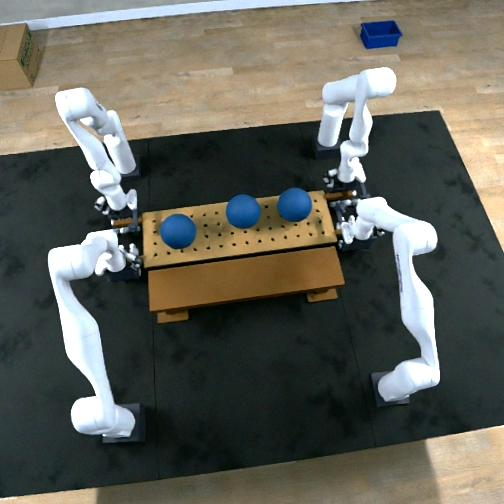

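>>> move(arm1={"joints":{"joint1_rad":-0.0870,"joint2_rad":1.0352,"joint4_rad":1.3892,"joint6_rad":0.7172,"joint7_rad":-0.0375},"min_time_s":1.2}, arm2={"joints":{"joint1_rad":-0.1008,"joint2_rad":0.9259,"joint4_rad":1.3264,"joint6_rad":0.8893,"joint7_rad":-0.0541},"min_time_s":1.2}, arm3={"joints":{"joint1_rad":-0.0900,"joint2_rad":0.7441,"joint4_rad":2.3639,"joint6_rad":0.0336,"joint7_rad":-0.0787},"min_time_s":1.2}, arm4={"joints":{"joint1_rad":-0.1003,"joint2_rad":0.6067,"joint4_rad":2.3187,"joint6_rad":0.2162,"joint7_rad":-0.1116},"min_time_s":1.2})

>>> move(arm1={"joints":{"joint2_rad":1.0280,"joint4_rad":1.3898,"joint6_rad":0.7238},"min_time_s":0.8}, arm2={"joints":{"joint2_rad":0.9198,"joint4_rad":1.3246,"joint6_rad":0.8972},"min_time_s":0.8}, arm3={"joints":{"joint2_rad":0.7305,"joint4_rad":2.3639,"joint6_rad":0.0472},"min_time_s":0.8}, arm4={"joints":{"joint2_rad":0.5942,"joint4_rad":2.3170,"joint6_rad":0.2305},"min_time_s":0.8})

Scene clock: 273.27 s.
Joint torques (N m): arm1=[1.74 -21.28 0.34 -5.95 0.07 -0.53 0.03] | arm2=[-0.65 -21 -0.05 -6 0.02 -0.55 -0.24] | arm3=[0.64 -14.44 1.88 -1.29 0.23 -0.75 0.2] | arm4=[0.56 -12.76 -1.63 -1.55 0.24 -0.1 -0.46]
Flange force (N): arm1=[3.6 -2.0 -2.0] | arm2=[-1.3 2.1 -2.9] | arm3=[3.0 -1.0 0.1] | arm4=[1.8 0.4 -1.3]
move: arm1 done; arm2 done; arm3 done; arm4 done
Joint velocities: within noise
arm1.joint_positions: joint1_rad=-0.087 joint2_rad=+1.035 joint3_rad=+0.000 joint4_rad=+1.389 joint5_rad=+0.000 joint6_rad=+0.717 joint7_rad=-0.038 hand_index_mcp=-0.391 hand_index_abd=-0.003 hand_index_pip=-0.298 hand_index_dip=+0.550 hand_middle_mcp=-0.393 hand_middle_abd=-0.003 hand_middle_pip=-0.297 hand_middle_dip=+0.552 hand_ring_mcp=-0.392 hand_ring_abd=+0.000 hand_ring_pip=-0.294 hand_ring_dip=+0.553 hand_thumb_cmc=+0.948 hand_thumb_axl=+0.677 hand_thumb_mcp=+0.947 hand_thumb_ipl=+0.899 hand_current_limit=+0.700 hand_speed=-0.600
arm1.joint_status: all done
arm1.hand_state: goal,goal,goal,goal,goal,goal,goal,goal,goal,goal,goal,goal,goal,goal,goal,goal
arm1.index_mcp_current_ma: 13
arm1.index_abd_current_ma: 0
arm1.index_pip_current_ma: 0
arm1.index_dip_current_ma: 0
arm1.middle_mcp_current_ma: 11
arm1.middle_abd_current_ma: 0
arm1.middle_pip_current_ma: 1
arm1.middle_dip_current_ma: 0
arm1.ring_mcp_current_ma: 12
arm1.ring_abd_current_ma: 0
arm1.ring_pip_current_ma: 2
arm1.ring_dip_current_ma: 1
arm1.thumb_cmc_current_ma: 0
arm1.thumb_axl_current_ma: 0
arm1.thumb_mcp_current_ma: -1
arm1.thumb_ipl_current_ma: 0
arm1.hand_goal_index_mcp: -0.410
arm1.hand_goal_index_abd: 0.000
arm1.hand_goal_index_pip: -0.300
arm1.hand_goal_index_dip: 0.550
arm1.hand_goal_middle_mcp: -0.410
arm1.hand_goal_middle_abd: 0.000
arm1.hand_goal_middle_pip: -0.300
arm1.hand_goal_middle_dip: 0.550
arm1.hand_goal_ring_mcp: -0.410
arm1.hand_goal_ring_abd: 0.000
arm1.hand_goal_ring_pip: -0.300
arm1.hand_goal_ring_dip: 0.550
arm1.hand_goal_thumb_cmc: 0.950
arm1.hand_goal_thumb_axl: 0.678
arm1.hand_goal_thumb_mcp: 0.950
arm1.hand_goal_thumb_ipl: 0.900
arm1.hand: x=+0.4540 y=-0.0849 z=+0.7719 quat_wxyz=(-0.004, +1.000, +0.000, +0.001) (m; scene frame)
arm2.joint_positions: joint1_rad=-0.101 joint2_rad=+0.926 joint3_rad=+0.000 joint4_rad=+1.326 joint5_rad=+0.000 joint6_rad=+0.889 joint7_rad=-0.054 hand_index_mcp=-0.391 hand_index_abd=+0.000 hand_index_pip=-0.295 hand_index_dip=+0.553 hand_middle_mcp=-0.391 hand_middle_abd=+0.000 hand_middle_pip=-0.295 hand_middle_dip=+0.553 hand_ring_mcp=-0.396 hand_ring_abd=+0.003 hand_ring_pip=-0.301 hand_ring_dip=+0.553 hand_thumb_cmc=+0.948 hand_thumb_axl=+0.677 hand_thumb_mcp=+0.947 hand_thumb_ipl=+0.899 hand_current_limit=+0.700 hand_speed=-0.600
arm2.joint_status: all done
arm2.hand_state: goal,goal,goal,goal,goal,goal,goal,goal,goal,goal,goal,goal,goal,goal,goal,goal
arm2.index_mcp_current_ma: 15
arm2.index_abd_current_ma: 0
arm2.index_pip_current_ma: 2
arm2.index_dip_current_ma: 1
arm2.middle_mcp_current_ma: 16
arm2.middle_abd_current_ma: 0
arm2.middle_pip_current_ma: 2
arm2.middle_dip_current_ma: 1
arm2.ring_mcp_current_ma: 9
arm2.ring_abd_current_ma: 0
arm2.ring_pip_current_ma: 0
arm2.ring_dip_current_ma: 1
arm2.thumb_cmc_current_ma: 0
arm2.thumb_axl_current_ma: 0
arm2.thumb_mcp_current_ma: -1
arm2.thumb_ipl_current_ma: 0
arm2.hand_goal_index_mcp: -0.410
arm2.hand_goal_index_abd: 0.000
arm2.hand_goal_index_pip: -0.300
arm2.hand_goal_index_dip: 0.550
arm2.hand_goal_middle_mcp: -0.410
arm2.hand_goal_middle_abd: 0.000
arm2.hand_goal_middle_pip: -0.300
arm2.hand_goal_middle_dip: 0.550
arm2.hand_goal_ring_mcp: -0.410
arm2.hand_goal_ring_abd: 0.000
arm2.hand_goal_ring_pip: -0.300
arm2.hand_goal_ring_dip: 0.550
arm2.hand_goal_thumb_cmc: 0.950
arm2.hand_goal_thumb_axl: 0.678
arm2.hand_goal_thumb_mcp: 0.950
arm2.hand_goal_thumb_ipl: 0.900
arm2.hand: x=-0.4970 y=-0.0961 z=+0.7718 quat_wxyz=(+0.001, +1.000, +0.000, -0.001) (m; scene frame)
arm3.joint_positions: joint1_rad=-0.090 joint2_rad=+0.744 joint3_rad=+0.000 joint4_rad=+2.364 joint5_rad=+0.000 joint6_rad=+0.034 joint7_rad=-0.079 hand_index_mcp=-0.391 hand_index_abd=+0.000 hand_index_pip=-0.294 hand_index_dip=+0.553 hand_middle_mcp=-0.390 hand_middle_abd=+0.000 hand_middle_pip=-0.294 hand_middle_dip=+0.554 hand_ring_mcp=-0.390 hand_ring_abd=+0.000 hand_ring_pip=-0.293 hand_ring_dip=+0.553 hand_thumb_cmc=+0.948 hand_thumb_axl=+0.677 hand_thumb_mcp=+0.947 hand_thumb_ipl=+0.899 hand_current_limit=+0.700 hand_speed=-0.600
arm3.joint_status: all done
arm3.hand_state: goal,goal,goal,goal,goal,goal,goal,goal,blocked,goal,goal,goal,goal,goal,goal,goal
arm3.index_mcp_current_ma: 44
arm3.index_abd_current_ma: 0
arm3.index_pip_current_ma: 10
arm3.index_dip_current_ma: 4
arm3.middle_mcp_current_ma: 46
arm3.middle_abd_current_ma: 0
arm3.middle_pip_current_ma: 9
arm3.middle_dip_current_ma: 5
arm3.ring_mcp_current_ma: 48
arm3.ring_abd_current_ma: 0
arm3.ring_pip_current_ma: 10
arm3.ring_dip_current_ma: 3
arm3.thumb_cmc_current_ma: -3
arm3.thumb_axl_current_ma: -1
arm3.thumb_mcp_current_ma: -5
arm3.thumb_ipl_current_ma: -2
arm3.hand_goal_index_mcp: -0.410
arm3.hand_goal_index_abd: 0.000
arm3.hand_goal_index_pip: -0.300
arm3.hand_goal_index_dip: 0.550
arm3.hand_goal_middle_mcp: -0.410
arm3.hand_goal_middle_abd: 0.000
arm3.hand_goal_middle_pip: -0.300
arm3.hand_goal_middle_dip: 0.550
arm3.hand_goal_ring_mcp: -0.410
arm3.hand_goal_ring_abd: 0.000
arm3.hand_goal_ring_pip: -0.300
arm3.hand_goal_ring_dip: 0.550
arm3.hand_goal_thumb_cmc: 0.950
arm3.hand_goal_thumb_axl: 0.678
arm3.hand_goal_thumb_mcp: 0.950
arm3.hand_goal_thumb_ipl: 0.900
arm3.hand: x=-0.4559 y=-0.1880 z=+0.7712 quat_wxyz=(-0.005, +0.000, +1.000, +0.002) (m; scene frame)
arm4.joint_positions: joint1_rad=-0.100 joint2_rad=+0.607 joint3_rad=+0.000 joint4_rad=+2.319 joint5_rad=+0.000 joint6_rad=+0.216 joint7_rad=-0.112 hand_index_mcp=-0.390 hand_index_abd=+0.000 hand_index_pip=-0.294 hand_index_dip=+0.553 hand_middle_mcp=-0.390 hand_middle_abd=+0.000 hand_middle_pip=-0.294 hand_middle_dip=+0.553 hand_ring_mcp=-0.394 hand_ring_abd=+0.000 hand_ring_pip=-0.294 hand_ring_dip=+0.553 hand_thumb_cmc=+0.948 hand_thumb_axl=+0.677 hand_thumb_mcp=+0.948 hand_thumb_ipl=+0.899 hand_current_limit=+0.700 hand_speed=-0.600
arm4.joint_status: all done
arm4.hand_state: goal,goal,goal,goal,blocked,goal,goal,goal,goal,goal,goal,goal,goal,goal,goal,goal
arm4.index_mcp_current_ma: 32
arm4.index_abd_current_ma: 0
arm4.index_pip_current_ma: 5
arm4.index_dip_current_ma: 2
arm4.middle_mcp_current_ma: 32
arm4.middle_abd_current_ma: 0
arm4.middle_pip_current_ma: 5
arm4.middle_dip_current_ma: 2
arm4.ring_mcp_current_ma: 23
arm4.ring_abd_current_ma: 0
arm4.ring_pip_current_ma: 5
arm4.ring_dip_current_ma: 2
arm4.thumb_cmc_current_ma: -1
arm4.thumb_axl_current_ma: 0
arm4.thumb_mcp_current_ma: -2
arm4.thumb_ipl_current_ma: -1
arm4.hand_goal_index_mcp: -0.410
arm4.hand_goal_index_abd: 0.000
arm4.hand_goal_index_pip: -0.300
arm4.hand_goal_index_dip: 0.550
arm4.hand_goal_middle_mcp: -0.410
arm4.hand_goal_middle_abd: 0.000
arm4.hand_goal_middle_pip: -0.300
arm4.hand_goal_middle_dip: 0.550
arm4.hand_goal_ring_mcp: -0.410
arm4.hand_goal_ring_abd: 0.000
arm4.hand_goal_ring_pip: -0.300
arm4.hand_goal_ring_dip: 0.550
arm4.hand_goal_thumb_cmc: 0.950
arm4.hand_goal_thumb_axl: 0.678
arm4.hand_goal_thumb_mcp: 0.950
arm4.hand_goal_thumb_ipl: 0.900
arm4.hand: x=+0.4950 y=-0.1751 z=+0.7720 quat_wxyz=(-0.001, -0.001, +1.000, -0.005) (m; scene frame)
pictures: none

Scene clock: 274.37 s.
Joint torques (N m): arm1=[1.78 -21.35 0.4 -5.99 0.09 -0.52 0.02] | arm2=[-0.63 -20.98 -0.02 -6.04 0 -0.5 -0.22] | arm3=[0.59 -15.67 1.98 -1.21 0.22 -0.7 0.22] | arm4=[1.35 -17.05 -0.56 -2.32 0.29 -0.16 -0.54]
Flange force (N): arm1=[3.6 -1.9 -1.8] | arm2=[-1.3 2.0 -2.7] | arm3=[2.8 -0.3 4.7] | arm4=[4.1 1.5 12.6]
move: arm1 done; arm2 done; arm3 done; arm4 done
Joint velocities: within noise
arm1.joint_positions: joint1_rad=-0.087 joint2_rad=+1.028 joint3_rad=+0.000 joint4_rad=+1.390 joint5_rad=+0.000 joint6_rad=+0.724 joint7_rad=-0.038 hand_index_mcp=-0.391 hand_index_abd=-0.003 hand_index_pip=-0.298 hand_index_dip=+0.550 hand_middle_mcp=-0.393 hand_middle_abd=-0.003 hand_middle_pip=-0.297 hand_middle_dip=+0.552 hand_ring_mcp=-0.392 hand_ring_abd=+0.000 hand_ring_pip=-0.294 hand_ring_dip=+0.553 hand_thumb_cmc=+0.948 hand_thumb_axl=+0.677 hand_thumb_mcp=+0.947 hand_thumb_ipl=+0.899 hand_current_limit=+0.700 hand_speed=-0.600
arm1.joint_status: all done
arm1.hand_state: goal,goal,goal,goal,goal,goal,goal,goal,goal,goal,goal,goal,goal,goal,goal,goal
arm1.index_mcp_current_ma: 13
arm1.index_abd_current_ma: 0
arm1.index_pip_current_ma: 0
arm1.index_dip_current_ma: 0
arm1.middle_mcp_current_ma: 11
arm1.middle_abd_current_ma: 0
arm1.middle_pip_current_ma: 1
arm1.middle_dip_current_ma: 0
arm1.ring_mcp_current_ma: 12
arm1.ring_abd_current_ma: 0
arm1.ring_pip_current_ma: 2
arm1.ring_dip_current_ma: 1
arm1.thumb_cmc_current_ma: 0
arm1.thumb_axl_current_ma: 0
arm1.thumb_mcp_current_ma: -1
arm1.thumb_ipl_current_ma: 0
arm1.hand_goal_index_mcp: -0.410
arm1.hand_goal_index_abd: 0.000
arm1.hand_goal_index_pip: -0.300
arm1.hand_goal_index_dip: 0.550
arm1.hand_goal_middle_mcp: -0.410
arm1.hand_goal_middle_abd: 0.000
arm1.hand_goal_middle_pip: -0.300
arm1.hand_goal_middle_dip: 0.550
arm1.hand_goal_ring_mcp: -0.410
arm1.hand_goal_ring_abd: 0.000
arm1.hand_goal_ring_pip: -0.300
arm1.hand_goal_ring_dip: 0.550
arm1.hand_goal_thumb_cmc: 0.950
arm1.hand_goal_thumb_axl: 0.678
arm1.hand_goal_thumb_mcp: 0.950
arm1.hand_goal_thumb_ipl: 0.900
arm1.hand: x=+0.4540 y=-0.0849 z=+0.7758 quat_wxyz=(-0.004, +1.000, +0.000, +0.001) (m; scene frame)
arm2.joint_positions: joint1_rad=-0.101 joint2_rad=+0.920 joint3_rad=+0.000 joint4_rad=+1.325 joint5_rad=+0.000 joint6_rad=+0.897 joint7_rad=-0.054 hand_index_mcp=-0.391 hand_index_abd=+0.000 hand_index_pip=-0.295 hand_index_dip=+0.553 hand_middle_mcp=-0.391 hand_middle_abd=+0.000 hand_middle_pip=-0.295 hand_middle_dip=+0.553 hand_ring_mcp=-0.396 hand_ring_abd=+0.003 hand_ring_pip=-0.301 hand_ring_dip=+0.553 hand_thumb_cmc=+0.948 hand_thumb_axl=+0.677 hand_thumb_mcp=+0.947 hand_thumb_ipl=+0.899 hand_current_limit=+0.700 hand_speed=-0.600
arm2.joint_status: all done
arm2.hand_state: goal,goal,goal,goal,goal,goal,goal,goal,goal,goal,goal,goal,goal,goal,goal,goal
arm2.index_mcp_current_ma: 15
arm2.index_abd_current_ma: 0
arm2.index_pip_current_ma: 2
arm2.index_dip_current_ma: 1
arm2.middle_mcp_current_ma: 16
arm2.middle_abd_current_ma: 0
arm2.middle_pip_current_ma: 2
arm2.middle_dip_current_ma: 1
arm2.ring_mcp_current_ma: 9
arm2.ring_abd_current_ma: 0
arm2.ring_pip_current_ma: 0
arm2.ring_dip_current_ma: 1
arm2.thumb_cmc_current_ma: 0
arm2.thumb_axl_current_ma: 0
arm2.thumb_mcp_current_ma: -1
arm2.thumb_ipl_current_ma: 0
arm2.hand_goal_index_mcp: -0.410
arm2.hand_goal_index_abd: 0.000
arm2.hand_goal_index_pip: -0.300
arm2.hand_goal_index_dip: 0.550
arm2.hand_goal_middle_mcp: -0.410
arm2.hand_goal_middle_abd: 0.000
arm2.hand_goal_middle_pip: -0.300
arm2.hand_goal_middle_dip: 0.550
arm2.hand_goal_ring_mcp: -0.410
arm2.hand_goal_ring_abd: 0.000
arm2.hand_goal_ring_pip: -0.300
arm2.hand_goal_ring_dip: 0.550
arm2.hand_goal_thumb_cmc: 0.950
arm2.hand_goal_thumb_axl: 0.678
arm2.hand_goal_thumb_mcp: 0.950
arm2.hand_goal_thumb_ipl: 0.900
arm2.hand: x=-0.4970 y=-0.0961 z=+0.7758 quat_wxyz=(+0.001, +1.000, +0.000, -0.001) (m; scene frame)
arm3.joint_positions: joint1_rad=-0.090 joint2_rad=+0.731 joint3_rad=+0.000 joint4_rad=+2.364 joint5_rad=+0.000 joint6_rad=+0.047 joint7_rad=-0.079 hand_index_mcp=-0.391 hand_index_abd=+0.000 hand_index_pip=-0.294 hand_index_dip=+0.553 hand_middle_mcp=-0.390 hand_middle_abd=+0.000 hand_middle_pip=-0.294 hand_middle_dip=+0.554 hand_ring_mcp=-0.390 hand_ring_abd=+0.000 hand_ring_pip=-0.293 hand_ring_dip=+0.553 hand_thumb_cmc=+0.948 hand_thumb_axl=+0.677 hand_thumb_mcp=+0.947 hand_thumb_ipl=+0.899 hand_current_limit=+0.700 hand_speed=-0.600
arm3.joint_status: all done
arm3.hand_state: goal,goal,goal,goal,goal,goal,goal,goal,blocked,goal,goal,goal,goal,goal,goal,goal
arm3.index_mcp_current_ma: 44
arm3.index_abd_current_ma: 0
arm3.index_pip_current_ma: 10
arm3.index_dip_current_ma: 4
arm3.middle_mcp_current_ma: 46
arm3.middle_abd_current_ma: 0
arm3.middle_pip_current_ma: 9
arm3.middle_dip_current_ma: 5
arm3.ring_mcp_current_ma: 48
arm3.ring_abd_current_ma: 0
arm3.ring_pip_current_ma: 10
arm3.ring_dip_current_ma: 3
arm3.thumb_cmc_current_ma: -3
arm3.thumb_axl_current_ma: -1
arm3.thumb_mcp_current_ma: -5
arm3.thumb_ipl_current_ma: -2
arm3.hand_goal_index_mcp: -0.410
arm3.hand_goal_index_abd: 0.000
arm3.hand_goal_index_pip: -0.300
arm3.hand_goal_index_dip: 0.550
arm3.hand_goal_middle_mcp: -0.410
arm3.hand_goal_middle_abd: 0.000
arm3.hand_goal_middle_pip: -0.300
arm3.hand_goal_middle_dip: 0.550
arm3.hand_goal_ring_mcp: -0.410
arm3.hand_goal_ring_abd: 0.000
arm3.hand_goal_ring_pip: -0.300
arm3.hand_goal_ring_dip: 0.550
arm3.hand_goal_thumb_cmc: 0.950
arm3.hand_goal_thumb_axl: 0.678
arm3.hand_goal_thumb_mcp: 0.950
arm3.hand_goal_thumb_ipl: 0.900
arm3.hand: x=-0.4559 y=-0.1880 z=+0.7753 quat_wxyz=(-0.005, +0.000, +1.000, +0.002) (m; scene frame)
arm4.joint_positions: joint1_rad=-0.100 joint2_rad=+0.594 joint3_rad=+0.000 joint4_rad=+2.317 joint5_rad=+0.000 joint6_rad=+0.231 joint7_rad=-0.112 hand_index_mcp=-0.390 hand_index_abd=+0.000 hand_index_pip=-0.294 hand_index_dip=+0.553 hand_middle_mcp=-0.385 hand_middle_abd=+0.000 hand_middle_pip=-0.294 hand_middle_dip=+0.553 hand_ring_mcp=-0.382 hand_ring_abd=+0.000 hand_ring_pip=-0.294 hand_ring_dip=+0.553 hand_thumb_cmc=+0.948 hand_thumb_axl=+0.677 hand_thumb_mcp=+0.948 hand_thumb_ipl=+0.899 hand_current_limit=+0.700 hand_speed=-0.600
arm4.joint_status: all done
arm4.hand_state: blocked,goal,goal,goal,blocked,goal,goal,goal,blocked,goal,goal,goal,goal,goal,goal,goal
arm4.index_mcp_current_ma: 33
arm4.index_abd_current_ma: 0
arm4.index_pip_current_ma: 5
arm4.index_dip_current_ma: 2
arm4.middle_mcp_current_ma: 44
arm4.middle_abd_current_ma: 0
arm4.middle_pip_current_ma: 5
arm4.middle_dip_current_ma: 2
arm4.ring_mcp_current_ma: 51
arm4.ring_abd_current_ma: 0
arm4.ring_pip_current_ma: 5
arm4.ring_dip_current_ma: 2
arm4.thumb_cmc_current_ma: -1
arm4.thumb_axl_current_ma: 0
arm4.thumb_mcp_current_ma: -2
arm4.thumb_ipl_current_ma: -1
arm4.hand_goal_index_mcp: -0.410
arm4.hand_goal_index_abd: 0.000
arm4.hand_goal_index_pip: -0.300
arm4.hand_goal_index_dip: 0.550
arm4.hand_goal_middle_mcp: -0.410
arm4.hand_goal_middle_abd: 0.000
arm4.hand_goal_middle_pip: -0.300
arm4.hand_goal_middle_dip: 0.550
arm4.hand_goal_ring_mcp: -0.410
arm4.hand_goal_ring_abd: 0.000
arm4.hand_goal_ring_pip: -0.300
arm4.hand_goal_ring_dip: 0.550
arm4.hand_goal_thumb_cmc: 0.950
arm4.hand_goal_thumb_axl: 0.678
arm4.hand_goal_thumb_mcp: 0.950
arm4.hand_goal_thumb_ipl: 0.900
arm4.hand: x=+0.4950 y=-0.1750 z=+0.7759 quat_wxyz=(-0.001, -0.001, +1.000, -0.005) (m; scene frame)
pictures: none

>>> move(arm1={"joints":{"joint2_rad":1.0244,"joint4_rad":1.3901,"joint6_rad":0.7271},"min_time_s":0.6}, arm2={"joints":{"joint2_rad":0.9167,"joint4_rad":1.3237,"joint6_rad":0.9012},"min_time_s":0.6})

Scene clock: 279.07 s.
Joint torques (N m): arm1=[1.8 -21.29 0.37 -6.03 0.07 -0.55 0.05] | arm2=[-0.44 -23.21 0.15 -6.63 0.14 -0.25 -0.27] | arm3=[0.7 -15.39 2.03 -1.11 0.19 -0.58 0.16] | arm4=[1.85 -17.44 0.03 -2.41 0.34 -0.15 -0.55]
Flange force (N): arm1=[3.7 -2.0 -1.9] | arm2=[-1.0 3.0 1.4] | arm3=[3.0 -0.4 4.2] | arm4=[5.7 1.3 13.9]
move: arm1 done; arm2 done
Joint velocities: within noise
arm1.joint_positions: joint1_rad=-0.087 joint2_rad=+1.024 joint3_rad=+0.000 joint4_rad=+1.390 joint5_rad=+0.000 joint6_rad=+0.727 joint7_rad=-0.038 hand_index_mcp=-0.391 hand_index_abd=-0.003 hand_index_pip=-0.298 hand_index_dip=+0.550 hand_middle_mcp=-0.393 hand_middle_abd=-0.003 hand_middle_pip=-0.297 hand_middle_dip=+0.552 hand_ring_mcp=-0.392 hand_ring_abd=+0.000 hand_ring_pip=-0.294 hand_ring_dip=+0.553 hand_thumb_cmc=+0.948 hand_thumb_axl=+0.677 hand_thumb_mcp=+0.947 hand_thumb_ipl=+0.899 hand_current_limit=+0.700 hand_speed=-0.600
arm1.joint_status: all done
arm1.hand_state: goal,goal,goal,goal,goal,goal,goal,goal,goal,goal,goal,goal,goal,goal,goal,goal
arm1.index_mcp_current_ma: 13
arm1.index_abd_current_ma: 0
arm1.index_pip_current_ma: 0
arm1.index_dip_current_ma: 0
arm1.middle_mcp_current_ma: 11
arm1.middle_abd_current_ma: 0
arm1.middle_pip_current_ma: 1
arm1.middle_dip_current_ma: 0
arm1.ring_mcp_current_ma: 12
arm1.ring_abd_current_ma: 0
arm1.ring_pip_current_ma: 2
arm1.ring_dip_current_ma: 1
arm1.thumb_cmc_current_ma: 0
arm1.thumb_axl_current_ma: 0
arm1.thumb_mcp_current_ma: -1
arm1.thumb_ipl_current_ma: 0
arm1.hand_goal_index_mcp: -0.410
arm1.hand_goal_index_abd: 0.000
arm1.hand_goal_index_pip: -0.300
arm1.hand_goal_index_dip: 0.550
arm1.hand_goal_middle_mcp: -0.410
arm1.hand_goal_middle_abd: 0.000
arm1.hand_goal_middle_pip: -0.300
arm1.hand_goal_middle_dip: 0.550
arm1.hand_goal_ring_mcp: -0.410
arm1.hand_goal_ring_abd: 0.000
arm1.hand_goal_ring_pip: -0.300
arm1.hand_goal_ring_dip: 0.550
arm1.hand_goal_thumb_cmc: 0.950
arm1.hand_goal_thumb_axl: 0.678
arm1.hand_goal_thumb_mcp: 0.950
arm1.hand_goal_thumb_ipl: 0.900
arm1.hand: x=+0.4540 y=-0.0849 z=+0.7778 quat_wxyz=(-0.004, +1.000, +0.000, +0.001) (m; scene frame)
arm2.joint_positions: joint1_rad=-0.101 joint2_rad=+0.917 joint3_rad=+0.000 joint4_rad=+1.324 joint5_rad=+0.000 joint6_rad=+0.901 joint7_rad=-0.054 hand_index_mcp=-0.390 hand_index_abd=+0.000 hand_index_pip=-0.295 hand_index_dip=+0.553 hand_middle_mcp=-0.391 hand_middle_abd=+0.000 hand_middle_pip=-0.295 hand_middle_dip=+0.553 hand_ring_mcp=-0.396 hand_ring_abd=+0.003 hand_ring_pip=-0.301 hand_ring_dip=+0.553 hand_thumb_cmc=+0.948 hand_thumb_axl=+0.677 hand_thumb_mcp=+0.947 hand_thumb_ipl=+0.899 hand_current_limit=+0.700 hand_speed=-0.600
arm2.joint_status: all done
arm2.hand_state: goal,goal,goal,goal,goal,goal,goal,goal,goal,goal,goal,goal,goal,goal,goal,goal
arm2.index_mcp_current_ma: 16
arm2.index_abd_current_ma: 0
arm2.index_pip_current_ma: 2
arm2.index_dip_current_ma: 1
arm2.middle_mcp_current_ma: 16
arm2.middle_abd_current_ma: 0
arm2.middle_pip_current_ma: 2
arm2.middle_dip_current_ma: 1
arm2.ring_mcp_current_ma: 9
arm2.ring_abd_current_ma: 0
arm2.ring_pip_current_ma: 0
arm2.ring_dip_current_ma: 1
arm2.thumb_cmc_current_ma: 0
arm2.thumb_axl_current_ma: 0
arm2.thumb_mcp_current_ma: -1
arm2.thumb_ipl_current_ma: 0
arm2.hand_goal_index_mcp: -0.410
arm2.hand_goal_index_abd: 0.000
arm2.hand_goal_index_pip: -0.300
arm2.hand_goal_index_dip: 0.550
arm2.hand_goal_middle_mcp: -0.410
arm2.hand_goal_middle_abd: 0.000
arm2.hand_goal_middle_pip: -0.300
arm2.hand_goal_middle_dip: 0.550
arm2.hand_goal_ring_mcp: -0.410
arm2.hand_goal_ring_abd: 0.000
arm2.hand_goal_ring_pip: -0.300
arm2.hand_goal_ring_dip: 0.550
arm2.hand_goal_thumb_cmc: 0.950
arm2.hand_goal_thumb_axl: 0.678
arm2.hand_goal_thumb_mcp: 0.950
arm2.hand_goal_thumb_ipl: 0.900
arm2.hand: x=-0.4970 y=-0.0961 z=+0.7778 quat_wxyz=(+0.001, +1.000, +0.000, -0.001) (m; scene frame)
arm3, arm4: as last shown
arm3.joint_positions: joint1_rad=-0.090 joint2_rad=+0.730 joint3_rad=+0.000 joint4_rad=+2.364 joint5_rad=+0.000 joint6_rad=+0.047 joint7_rad=-0.079 hand_index_mcp=-0.391 hand_index_abd=+0.000 hand_index_pip=-0.294 hand_index_dip=+0.553 hand_middle_mcp=-0.390 hand_middle_abd=+0.000 hand_middle_pip=-0.294 hand_middle_dip=+0.554 hand_ring_mcp=-0.390 hand_ring_abd=+0.000 hand_ring_pip=-0.293 hand_ring_dip=+0.553 hand_thumb_cmc=+0.948 hand_thumb_axl=+0.677 hand_thumb_mcp=+0.947 hand_thumb_ipl=+0.899 hand_current_limit=+0.700 hand_speed=-0.600
arm4.joint_positions: joint1_rad=-0.100 joint2_rad=+0.594 joint3_rad=+0.000 joint4_rad=+2.317 joint5_rad=+0.000 joint6_rad=+0.231 joint7_rad=-0.112 hand_index_mcp=-0.388 hand_index_abd=+0.000 hand_index_pip=-0.294 hand_index_dip=+0.553 hand_middle_mcp=-0.383 hand_middle_abd=+0.000 hand_middle_pip=-0.294 hand_middle_dip=+0.553 hand_ring_mcp=-0.381 hand_ring_abd=+0.000 hand_ring_pip=-0.294 hand_ring_dip=+0.553 hand_thumb_cmc=+0.948 hand_thumb_axl=+0.677 hand_thumb_mcp=+0.948 hand_thumb_ipl=+0.899 hand_current_limit=+0.700 hand_speed=-0.600
arm4.index_mcp_current_ma: 38
arm4.middle_mcp_current_ma: 49
arm4.ring_mcp_current_ma: 56
pictures: none

>>> move(arm1={"joints":{"joint2_rad":1.0208,"joint4_rad":1.3903,"joint6_rad":0.7305},"min_time_s":0.6})

Scene clock: 282.00 s.
Joint torques (N m): arm1=[2.05 -26.56 0.65 -7.59 0.14 -0.37 0] | arm2=[-0.31 -24.12 0.4 -6.9 0.16 -0.19 -0.29] | arm3=[0.28 -17.74 1.48 -1.26 0.26 -0.69 0.26] | arm4=[1.12 -15.32 -0.92 -1.47 0.28 0.14 -0.49]
Flange force (N): arm1=[4.1 -0.7 7.7] | arm2=[-0.8 3.4 3.1] | arm3=[1.9 0.0 11.8] | arm4=[3.5 2.2 7.8]
move: arm1 done
Joint velocities: within noise
arm1.joint_positions: joint1_rad=-0.087 joint2_rad=+1.021 joint3_rad=+0.000 joint4_rad=+1.390 joint5_rad=+0.000 joint6_rad=+0.731 joint7_rad=-0.038 hand_index_mcp=-0.391 hand_index_abd=-0.003 hand_index_pip=-0.298 hand_index_dip=+0.550 hand_middle_mcp=-0.389 hand_middle_abd=-0.003 hand_middle_pip=-0.297 hand_middle_dip=+0.552 hand_ring_mcp=-0.391 hand_ring_abd=+0.000 hand_ring_pip=-0.294 hand_ring_dip=+0.553 hand_thumb_cmc=+0.948 hand_thumb_axl=+0.677 hand_thumb_mcp=+0.947 hand_thumb_ipl=+0.899 hand_current_limit=+0.700 hand_speed=-0.600
arm1.joint_status: all done
arm1.hand_state: goal,goal,goal,goal,blocked,goal,goal,goal,goal,goal,goal,goal,goal,goal,goal,goal
arm1.index_mcp_current_ma: 14
arm1.index_abd_current_ma: 0
arm1.index_pip_current_ma: 0
arm1.index_dip_current_ma: 0
arm1.middle_mcp_current_ma: 16
arm1.middle_abd_current_ma: 0
arm1.middle_pip_current_ma: 1
arm1.middle_dip_current_ma: 0
arm1.ring_mcp_current_ma: 13
arm1.ring_abd_current_ma: 0
arm1.ring_pip_current_ma: 2
arm1.ring_dip_current_ma: 1
arm1.thumb_cmc_current_ma: 0
arm1.thumb_axl_current_ma: 0
arm1.thumb_mcp_current_ma: -1
arm1.thumb_ipl_current_ma: 0
arm1.hand_goal_index_mcp: -0.410
arm1.hand_goal_index_abd: 0.000
arm1.hand_goal_index_pip: -0.300
arm1.hand_goal_index_dip: 0.550
arm1.hand_goal_middle_mcp: -0.410
arm1.hand_goal_middle_abd: 0.000
arm1.hand_goal_middle_pip: -0.300
arm1.hand_goal_middle_dip: 0.550
arm1.hand_goal_ring_mcp: -0.410
arm1.hand_goal_ring_abd: 0.000
arm1.hand_goal_ring_pip: -0.300
arm1.hand_goal_ring_dip: 0.550
arm1.hand_goal_thumb_cmc: 0.950
arm1.hand_goal_thumb_axl: 0.678
arm1.hand_goal_thumb_mcp: 0.950
arm1.hand_goal_thumb_ipl: 0.900
arm1.hand: x=+0.4540 y=-0.0850 z=+0.7798 quat_wxyz=(-0.005, +1.000, +0.000, +0.001) (m; scene frame)
arm2, arm3, arm4: as last shown
arm2.joint_positions: joint1_rad=-0.101 joint2_rad=+0.917 joint3_rad=+0.000 joint4_rad=+1.324 joint5_rad=+0.000 joint6_rad=+0.901 joint7_rad=-0.054 hand_index_mcp=-0.389 hand_index_abd=+0.000 hand_index_pip=-0.295 hand_index_dip=+0.553 hand_middle_mcp=-0.391 hand_middle_abd=+0.000 hand_middle_pip=-0.295 hand_middle_dip=+0.553 hand_ring_mcp=-0.396 hand_ring_abd=+0.003 hand_ring_pip=-0.301 hand_ring_dip=+0.553 hand_thumb_cmc=+0.948 hand_thumb_axl=+0.677 hand_thumb_mcp=+0.947 hand_thumb_ipl=+0.899 hand_current_limit=+0.700 hand_speed=-0.600
arm2.hand_state: blocked,goal,goal,goal,goal,goal,goal,goal,goal,goal,goal,goal,goal,goal,goal,goal
arm2.index_mcp_current_ma: 18
arm3.joint_positions: joint1_rad=-0.090 joint2_rad=+0.730 joint3_rad=+0.000 joint4_rad=+2.364 joint5_rad=+0.000 joint6_rad=+0.047 joint7_rad=-0.079 hand_index_mcp=-0.391 hand_index_abd=+0.000 hand_index_pip=-0.294 hand_index_dip=+0.553 hand_middle_mcp=-0.388 hand_middle_abd=+0.000 hand_middle_pip=-0.294 hand_middle_dip=+0.554 hand_ring_mcp=-0.384 hand_ring_abd=+0.000 hand_ring_pip=-0.293 hand_ring_dip=+0.553 hand_thumb_cmc=+0.948 hand_thumb_axl=+0.677 hand_thumb_mcp=+0.947 hand_thumb_ipl=+0.899 hand_current_limit=+0.700 hand_speed=-0.600
arm3.hand_state: goal,goal,goal,goal,blocked,goal,goal,goal,blocked,goal,goal,goal,goal,goal,goal,goal
arm3.middle_mcp_current_ma: 54
arm3.ring_mcp_current_ma: 66
pictures: none

>>> move(arm1={"joints":{"hand_index_mcp":-0.47,"hand_middle_mcp":-0.47,"hand_ring_mcp":-0.47,"hand_index_pip":-0.9,"hand_middle_pip":-0.9,"hand_ring_pip":-0.9,"hand_index_dip":0.0,"hand_middle_dip":0.0,"hand_ring_dip":0.0}}, arm2={"joints":{"hand_index_mcp":-0.47,"hand_middle_mcp":-0.47,"hand_ring_mcp":-0.47,"hand_index_pip":-0.9,"hand_middle_pip":-0.9,"hand_ring_pip":-0.9,"hand_index_dip":0.0,"hand_middle_dip":0.0,"hand_ring_dip":0.0}}, arm3={"joints":{"hand_index_mcp":-0.47,"hand_middle_mcp":-0.47,"hand_ring_mcp":-0.47,"hand_index_pip":-0.9,"hand_middle_pip":-0.9,"hand_ring_pip":-0.9,"hand_index_dip":0.0,"hand_middle_dip":0.0,"hand_ring_dip":0.0}}, arm4={"joints":{"hand_index_mcp":-0.47,"hand_middle_mcp":-0.47,"hand_ring_mcp":-0.47,"hand_index_pip":-0.9,"hand_middle_pip":-0.9,"hand_ring_pip":-0.9,"hand_index_dip":0.0,"hand_middle_dip":0.0,"hand_ring_dip":0.0}}, cameras=["arm1_cam_wrist","arm4_cam_wrist","cam_high"])

Scene clock: 286.43 s.
Joint torques (N m): arm1=[3.98 -22.4 1.92 -0.68 -0.24 3.11 -0.79] | arm2=[-1.4 -23.79 -0.7 -3.03 0 2.49 -0.05] | arm3=[0.62 -14.52 1.26 5.4 -0.22 2.28 -0.27] | arm4=[1.4 -12.92 -0.77 5.35 0.3 3.29 -0.47]
Flange force (N): arm1=[6.0 13.1 6.9] | arm2=[-2.1 13.4 6.1] | arm3=[1.3 11.7 10.9] | arm4=[4.9 14.3 8.6]
move: arm1 off_target; arm2 off_target; arm3 off_target; arm4 off_target
Joint velocities: within noise
arm1.joint_positions: joint1_rad=-0.087 joint2_rad=+1.021 joint3_rad=+0.000 joint4_rad=+1.390 joint5_rad=+0.000 joint6_rad=+0.731 joint7_rad=-0.037 hand_index_mcp=-0.420 hand_index_abd=-0.007 hand_index_pip=-0.771 hand_index_dip=+0.022 hand_middle_mcp=-0.423 hand_middle_abd=-0.004 hand_middle_pip=-0.785 hand_middle_dip=+0.037 hand_ring_mcp=-0.427 hand_ring_abd=+0.000 hand_ring_pip=-0.792 hand_ring_dip=+0.057 hand_thumb_cmc=+0.948 hand_thumb_axl=+0.677 hand_thumb_mcp=+0.947 hand_thumb_ipl=+0.899 hand_current_limit=+0.700 hand_speed=-0.600
arm1.joint_status: hand_index_mcp off_target (ended at -0.420, target -0.470); hand_index_pip off_target (ended at -0.771, target -0.900); hand_index_dip off_target (ended at +0.022, target +0.000); hand_middle_mcp off_target (ended at -0.423, target -0.470); hand_middle_pip off_target (ended at -0.785, target -0.900); hand_middle_dip off_target (ended at +0.037, target +0.000); hand_ring_mcp off_target (ended at -0.427, target -0.470); hand_ring_pip off_target (ended at -0.792, target -0.900); hand_ring_dip off_target (ended at +0.057, target +0.000)
arm1.hand_state: blocked,goal,blocked,blocked,blocked,goal,blocked,blocked,blocked,goal,blocked,blocked,goal,goal,goal,goal
arm1.index_mcp_current_ma: 69
arm1.index_abd_current_ma: -2
arm1.index_pip_current_ma: 317
arm1.index_dip_current_ma: 15
arm1.middle_mcp_current_ma: 63
arm1.middle_abd_current_ma: -1
arm1.middle_pip_current_ma: 259
arm1.middle_dip_current_ma: 37
arm1.ring_mcp_current_ma: 54
arm1.ring_abd_current_ma: 0
arm1.ring_pip_current_ma: 233
arm1.ring_dip_current_ma: 80
arm1.thumb_cmc_current_ma: 0
arm1.thumb_axl_current_ma: 0
arm1.thumb_mcp_current_ma: -1
arm1.thumb_ipl_current_ma: 0
arm1.hand_goal_index_mcp: -0.470
arm1.hand_goal_index_abd: 0.000
arm1.hand_goal_index_pip: -0.900
arm1.hand_goal_index_dip: 0.000
arm1.hand_goal_middle_mcp: -0.470
arm1.hand_goal_middle_abd: 0.000
arm1.hand_goal_middle_pip: -0.900
arm1.hand_goal_middle_dip: 0.000
arm1.hand_goal_ring_mcp: -0.470
arm1.hand_goal_ring_abd: 0.000
arm1.hand_goal_ring_pip: -0.900
arm1.hand_goal_ring_dip: 0.000
arm1.hand_goal_thumb_cmc: 0.950
arm1.hand_goal_thumb_axl: 0.678
arm1.hand_goal_thumb_mcp: 0.950
arm1.hand_goal_thumb_ipl: 0.900
arm1.hand: x=+0.4540 y=-0.0850 z=+0.7799 quat_wxyz=(-0.004, +1.000, +0.000, +0.001) (m; scene frame)
arm2.joint_positions: joint1_rad=-0.101 joint2_rad=+0.917 joint3_rad=+0.000 joint4_rad=+1.324 joint5_rad=+0.000 joint6_rad=+0.901 joint7_rad=-0.054 hand_index_mcp=-0.417 hand_index_abd=+0.003 hand_index_pip=-0.797 hand_index_dip=+0.033 hand_middle_mcp=-0.419 hand_middle_abd=+0.000 hand_middle_pip=-0.786 hand_middle_dip=+0.037 hand_ring_mcp=-0.425 hand_ring_abd=+0.001 hand_ring_pip=-0.779 hand_ring_dip=+0.031 hand_thumb_cmc=+0.948 hand_thumb_axl=+0.677 hand_thumb_mcp=+0.947 hand_thumb_ipl=+0.899 hand_current_limit=+0.700 hand_speed=-0.600
arm2.joint_status: hand_index_mcp off_target (ended at -0.417, target -0.470); hand_index_pip off_target (ended at -0.797, target -0.900); hand_index_dip off_target (ended at +0.033, target +0.000); hand_middle_mcp off_target (ended at -0.419, target -0.470); hand_middle_pip off_target (ended at -0.786, target -0.900); hand_middle_dip off_target (ended at +0.037, target +0.000); hand_ring_mcp off_target (ended at -0.425, target -0.470); hand_ring_pip off_target (ended at -0.779, target -0.900); hand_ring_dip off_target (ended at +0.031, target +0.000)
arm2.hand_state: blocked,goal,blocked,blocked,blocked,goal,blocked,blocked,blocked,goal,blocked,blocked,goal,goal,goal,goal
arm2.index_mcp_current_ma: 85
arm2.index_abd_current_ma: 1
arm2.index_pip_current_ma: 230
arm2.index_dip_current_ma: 36
arm2.middle_mcp_current_ma: 78
arm2.middle_abd_current_ma: 0
arm2.middle_pip_current_ma: 269
arm2.middle_dip_current_ma: 43
arm2.ring_mcp_current_ma: 64
arm2.ring_abd_current_ma: 0
arm2.ring_pip_current_ma: 298
arm2.ring_dip_current_ma: 32
arm2.thumb_cmc_current_ma: 0
arm2.thumb_axl_current_ma: 0
arm2.thumb_mcp_current_ma: -1
arm2.thumb_ipl_current_ma: 0
arm2.hand_goal_index_mcp: -0.470
arm2.hand_goal_index_abd: 0.000
arm2.hand_goal_index_pip: -0.900
arm2.hand_goal_index_dip: 0.000
arm2.hand_goal_middle_mcp: -0.470
arm2.hand_goal_middle_abd: 0.000
arm2.hand_goal_middle_pip: -0.900
arm2.hand_goal_middle_dip: 0.000
arm2.hand_goal_ring_mcp: -0.470
arm2.hand_goal_ring_abd: 0.000
arm2.hand_goal_ring_pip: -0.900
arm2.hand_goal_ring_dip: 0.000
arm2.hand_goal_thumb_cmc: 0.950
arm2.hand_goal_thumb_axl: 0.678
arm2.hand_goal_thumb_mcp: 0.950
arm2.hand_goal_thumb_ipl: 0.900
arm2.hand: x=-0.4970 y=-0.0961 z=+0.7778 quat_wxyz=(+0.001, +1.000, +0.000, -0.001) (m; scene frame)
arm3.joint_positions: joint1_rad=-0.090 joint2_rad=+0.730 joint3_rad=+0.000 joint4_rad=+2.364 joint5_rad=+0.000 joint6_rad=+0.047 joint7_rad=-0.079 hand_index_mcp=-0.432 hand_index_abd=-0.007 hand_index_pip=-0.766 hand_index_dip=+0.025 hand_middle_mcp=-0.420 hand_middle_abd=-0.001 hand_middle_pip=-0.786 hand_middle_dip=+0.042 hand_ring_mcp=-0.415 hand_ring_abd=+0.000 hand_ring_pip=-0.800 hand_ring_dip=+0.045 hand_thumb_cmc=+0.948 hand_thumb_axl=+0.677 hand_thumb_mcp=+0.947 hand_thumb_ipl=+0.899 hand_current_limit=+0.700 hand_speed=-0.600
arm3.joint_status: hand_index_mcp off_target (ended at -0.432, target -0.470); hand_index_pip off_target (ended at -0.766, target -0.900); hand_index_dip off_target (ended at +0.025, target +0.000); hand_middle_mcp off_target (ended at -0.420, target -0.470); hand_middle_pip off_target (ended at -0.786, target -0.900); hand_middle_dip off_target (ended at +0.042, target +0.000); hand_ring_mcp off_target (ended at -0.415, target -0.470); hand_ring_pip off_target (ended at -0.800, target -0.900); hand_ring_dip off_target (ended at +0.045, target +0.000)
arm3.hand_state: blocked,goal,blocked,blocked,blocked,goal,blocked,blocked,blocked,goal,blocked,blocked,goal,goal,goal,goal
arm3.index_mcp_current_ma: 107
arm3.index_abd_current_ma: -10
arm3.index_pip_current_ma: 467
arm3.index_dip_current_ma: 58
arm3.middle_mcp_current_ma: 152
arm3.middle_abd_current_ma: -1
arm3.middle_pip_current_ma: 408
arm3.middle_dip_current_ma: 115
arm3.ring_mcp_current_ma: 172
arm3.ring_abd_current_ma: 0
arm3.ring_pip_current_ma: 348
arm3.ring_dip_current_ma: 125
arm3.thumb_cmc_current_ma: -3
arm3.thumb_axl_current_ma: -1
arm3.thumb_mcp_current_ma: -5
arm3.thumb_ipl_current_ma: -2
arm3.hand_goal_index_mcp: -0.470
arm3.hand_goal_index_abd: 0.000
arm3.hand_goal_index_pip: -0.900
arm3.hand_goal_index_dip: 0.000
arm3.hand_goal_middle_mcp: -0.470
arm3.hand_goal_middle_abd: 0.000
arm3.hand_goal_middle_pip: -0.900
arm3.hand_goal_middle_dip: 0.000
arm3.hand_goal_ring_mcp: -0.470
arm3.hand_goal_ring_abd: 0.000
arm3.hand_goal_ring_pip: -0.900
arm3.hand_goal_ring_dip: 0.000
arm3.hand_goal_thumb_cmc: 0.950
arm3.hand_goal_thumb_axl: 0.678
arm3.hand_goal_thumb_mcp: 0.950
arm3.hand_goal_thumb_ipl: 0.900
arm3.hand: x=-0.4559 y=-0.1880 z=+0.7753 quat_wxyz=(-0.005, +0.000, +1.000, +0.002) (m; scene frame)
arm4.joint_positions: joint1_rad=-0.100 joint2_rad=+0.594 joint3_rad=+0.000 joint4_rad=+2.317 joint5_rad=+0.000 joint6_rad=+0.231 joint7_rad=-0.112 hand_index_mcp=-0.425 hand_index_abd=+0.003 hand_index_pip=-0.792 hand_index_dip=+0.031 hand_middle_mcp=-0.419 hand_middle_abd=+0.001 hand_middle_pip=-0.784 hand_middle_dip=+0.039 hand_ring_mcp=-0.415 hand_ring_abd=+0.001 hand_ring_pip=-0.780 hand_ring_dip=+0.030 hand_thumb_cmc=+0.948 hand_thumb_axl=+0.677 hand_thumb_mcp=+0.948 hand_thumb_ipl=+0.899 hand_current_limit=+0.700 hand_speed=-0.600
arm4.joint_status: hand_index_mcp off_target (ended at -0.425, target -0.470); hand_index_pip off_target (ended at -0.792, target -0.900); hand_index_dip off_target (ended at +0.031, target +0.000); hand_middle_mcp off_target (ended at -0.419, target -0.470); hand_middle_pip off_target (ended at -0.784, target -0.900); hand_middle_dip off_target (ended at +0.039, target +0.000); hand_ring_mcp off_target (ended at -0.415, target -0.470); hand_ring_pip off_target (ended at -0.780, target -0.900); hand_ring_dip off_target (ended at +0.030, target +0.000)
arm4.hand_state: blocked,goal,blocked,blocked,blocked,goal,blocked,blocked,blocked,goal,blocked,blocked,goal,goal,goal,goal
arm4.index_mcp_current_ma: 102
arm4.index_abd_current_ma: 2
arm4.index_pip_current_ma: 327
arm4.index_dip_current_ma: 57
arm4.middle_mcp_current_ma: 122
arm4.middle_abd_current_ma: 0
arm4.middle_pip_current_ma: 361
arm4.middle_dip_current_ma: 77
arm4.ring_mcp_current_ma: 138
arm4.ring_abd_current_ma: 0
arm4.ring_pip_current_ma: 379
arm4.ring_dip_current_ma: 53
arm4.thumb_cmc_current_ma: -1
arm4.thumb_axl_current_ma: 0
arm4.thumb_mcp_current_ma: -2
arm4.thumb_ipl_current_ma: -1
arm4.hand_goal_index_mcp: -0.470
arm4.hand_goal_index_abd: 0.000
arm4.hand_goal_index_pip: -0.900
arm4.hand_goal_index_dip: 0.000
arm4.hand_goal_middle_mcp: -0.470
arm4.hand_goal_middle_abd: 0.000
arm4.hand_goal_middle_pip: -0.900
arm4.hand_goal_middle_dip: 0.000
arm4.hand_goal_ring_mcp: -0.470
arm4.hand_goal_ring_abd: 0.000
arm4.hand_goal_ring_pip: -0.900
arm4.hand_goal_ring_dip: 0.000
arm4.hand_goal_thumb_cmc: 0.950
arm4.hand_goal_thumb_axl: 0.678
arm4.hand_goal_thumb_mcp: 0.950
arm4.hand_goal_thumb_ipl: 0.900
arm4.hand: x=+0.4950 y=-0.1750 z=+0.7759 quat_wxyz=(-0.001, -0.001, +1.000, -0.005) (m; scene frame)
pictures: arm1_cam_wrist, arm4_cam_wrist, cam_high
Images, in order (width x height): arm1_cam_wrist 672x504, arm4_cam_wrist 672x504, cam_high 504x504.

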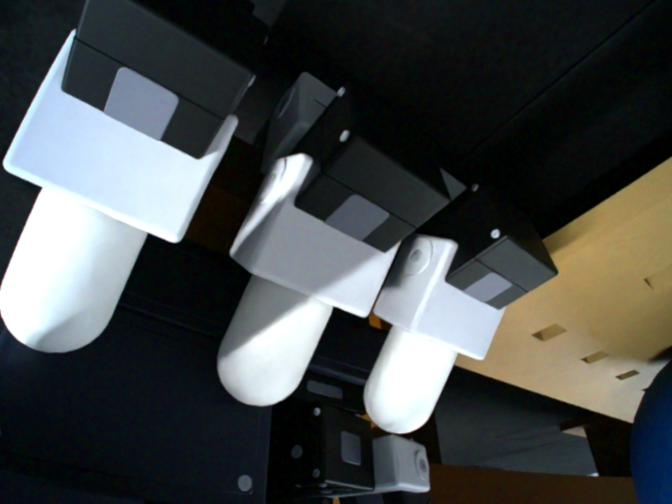

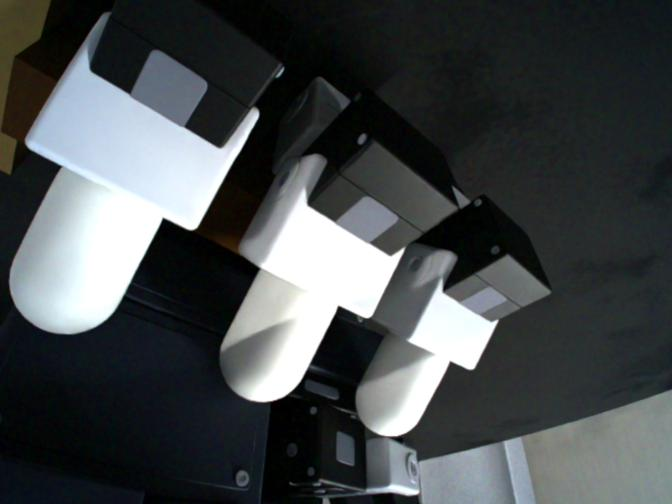

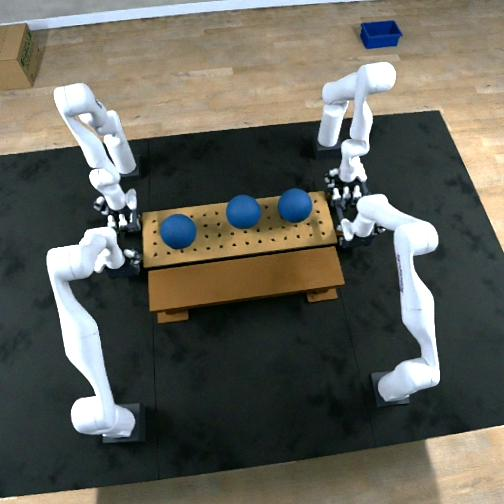

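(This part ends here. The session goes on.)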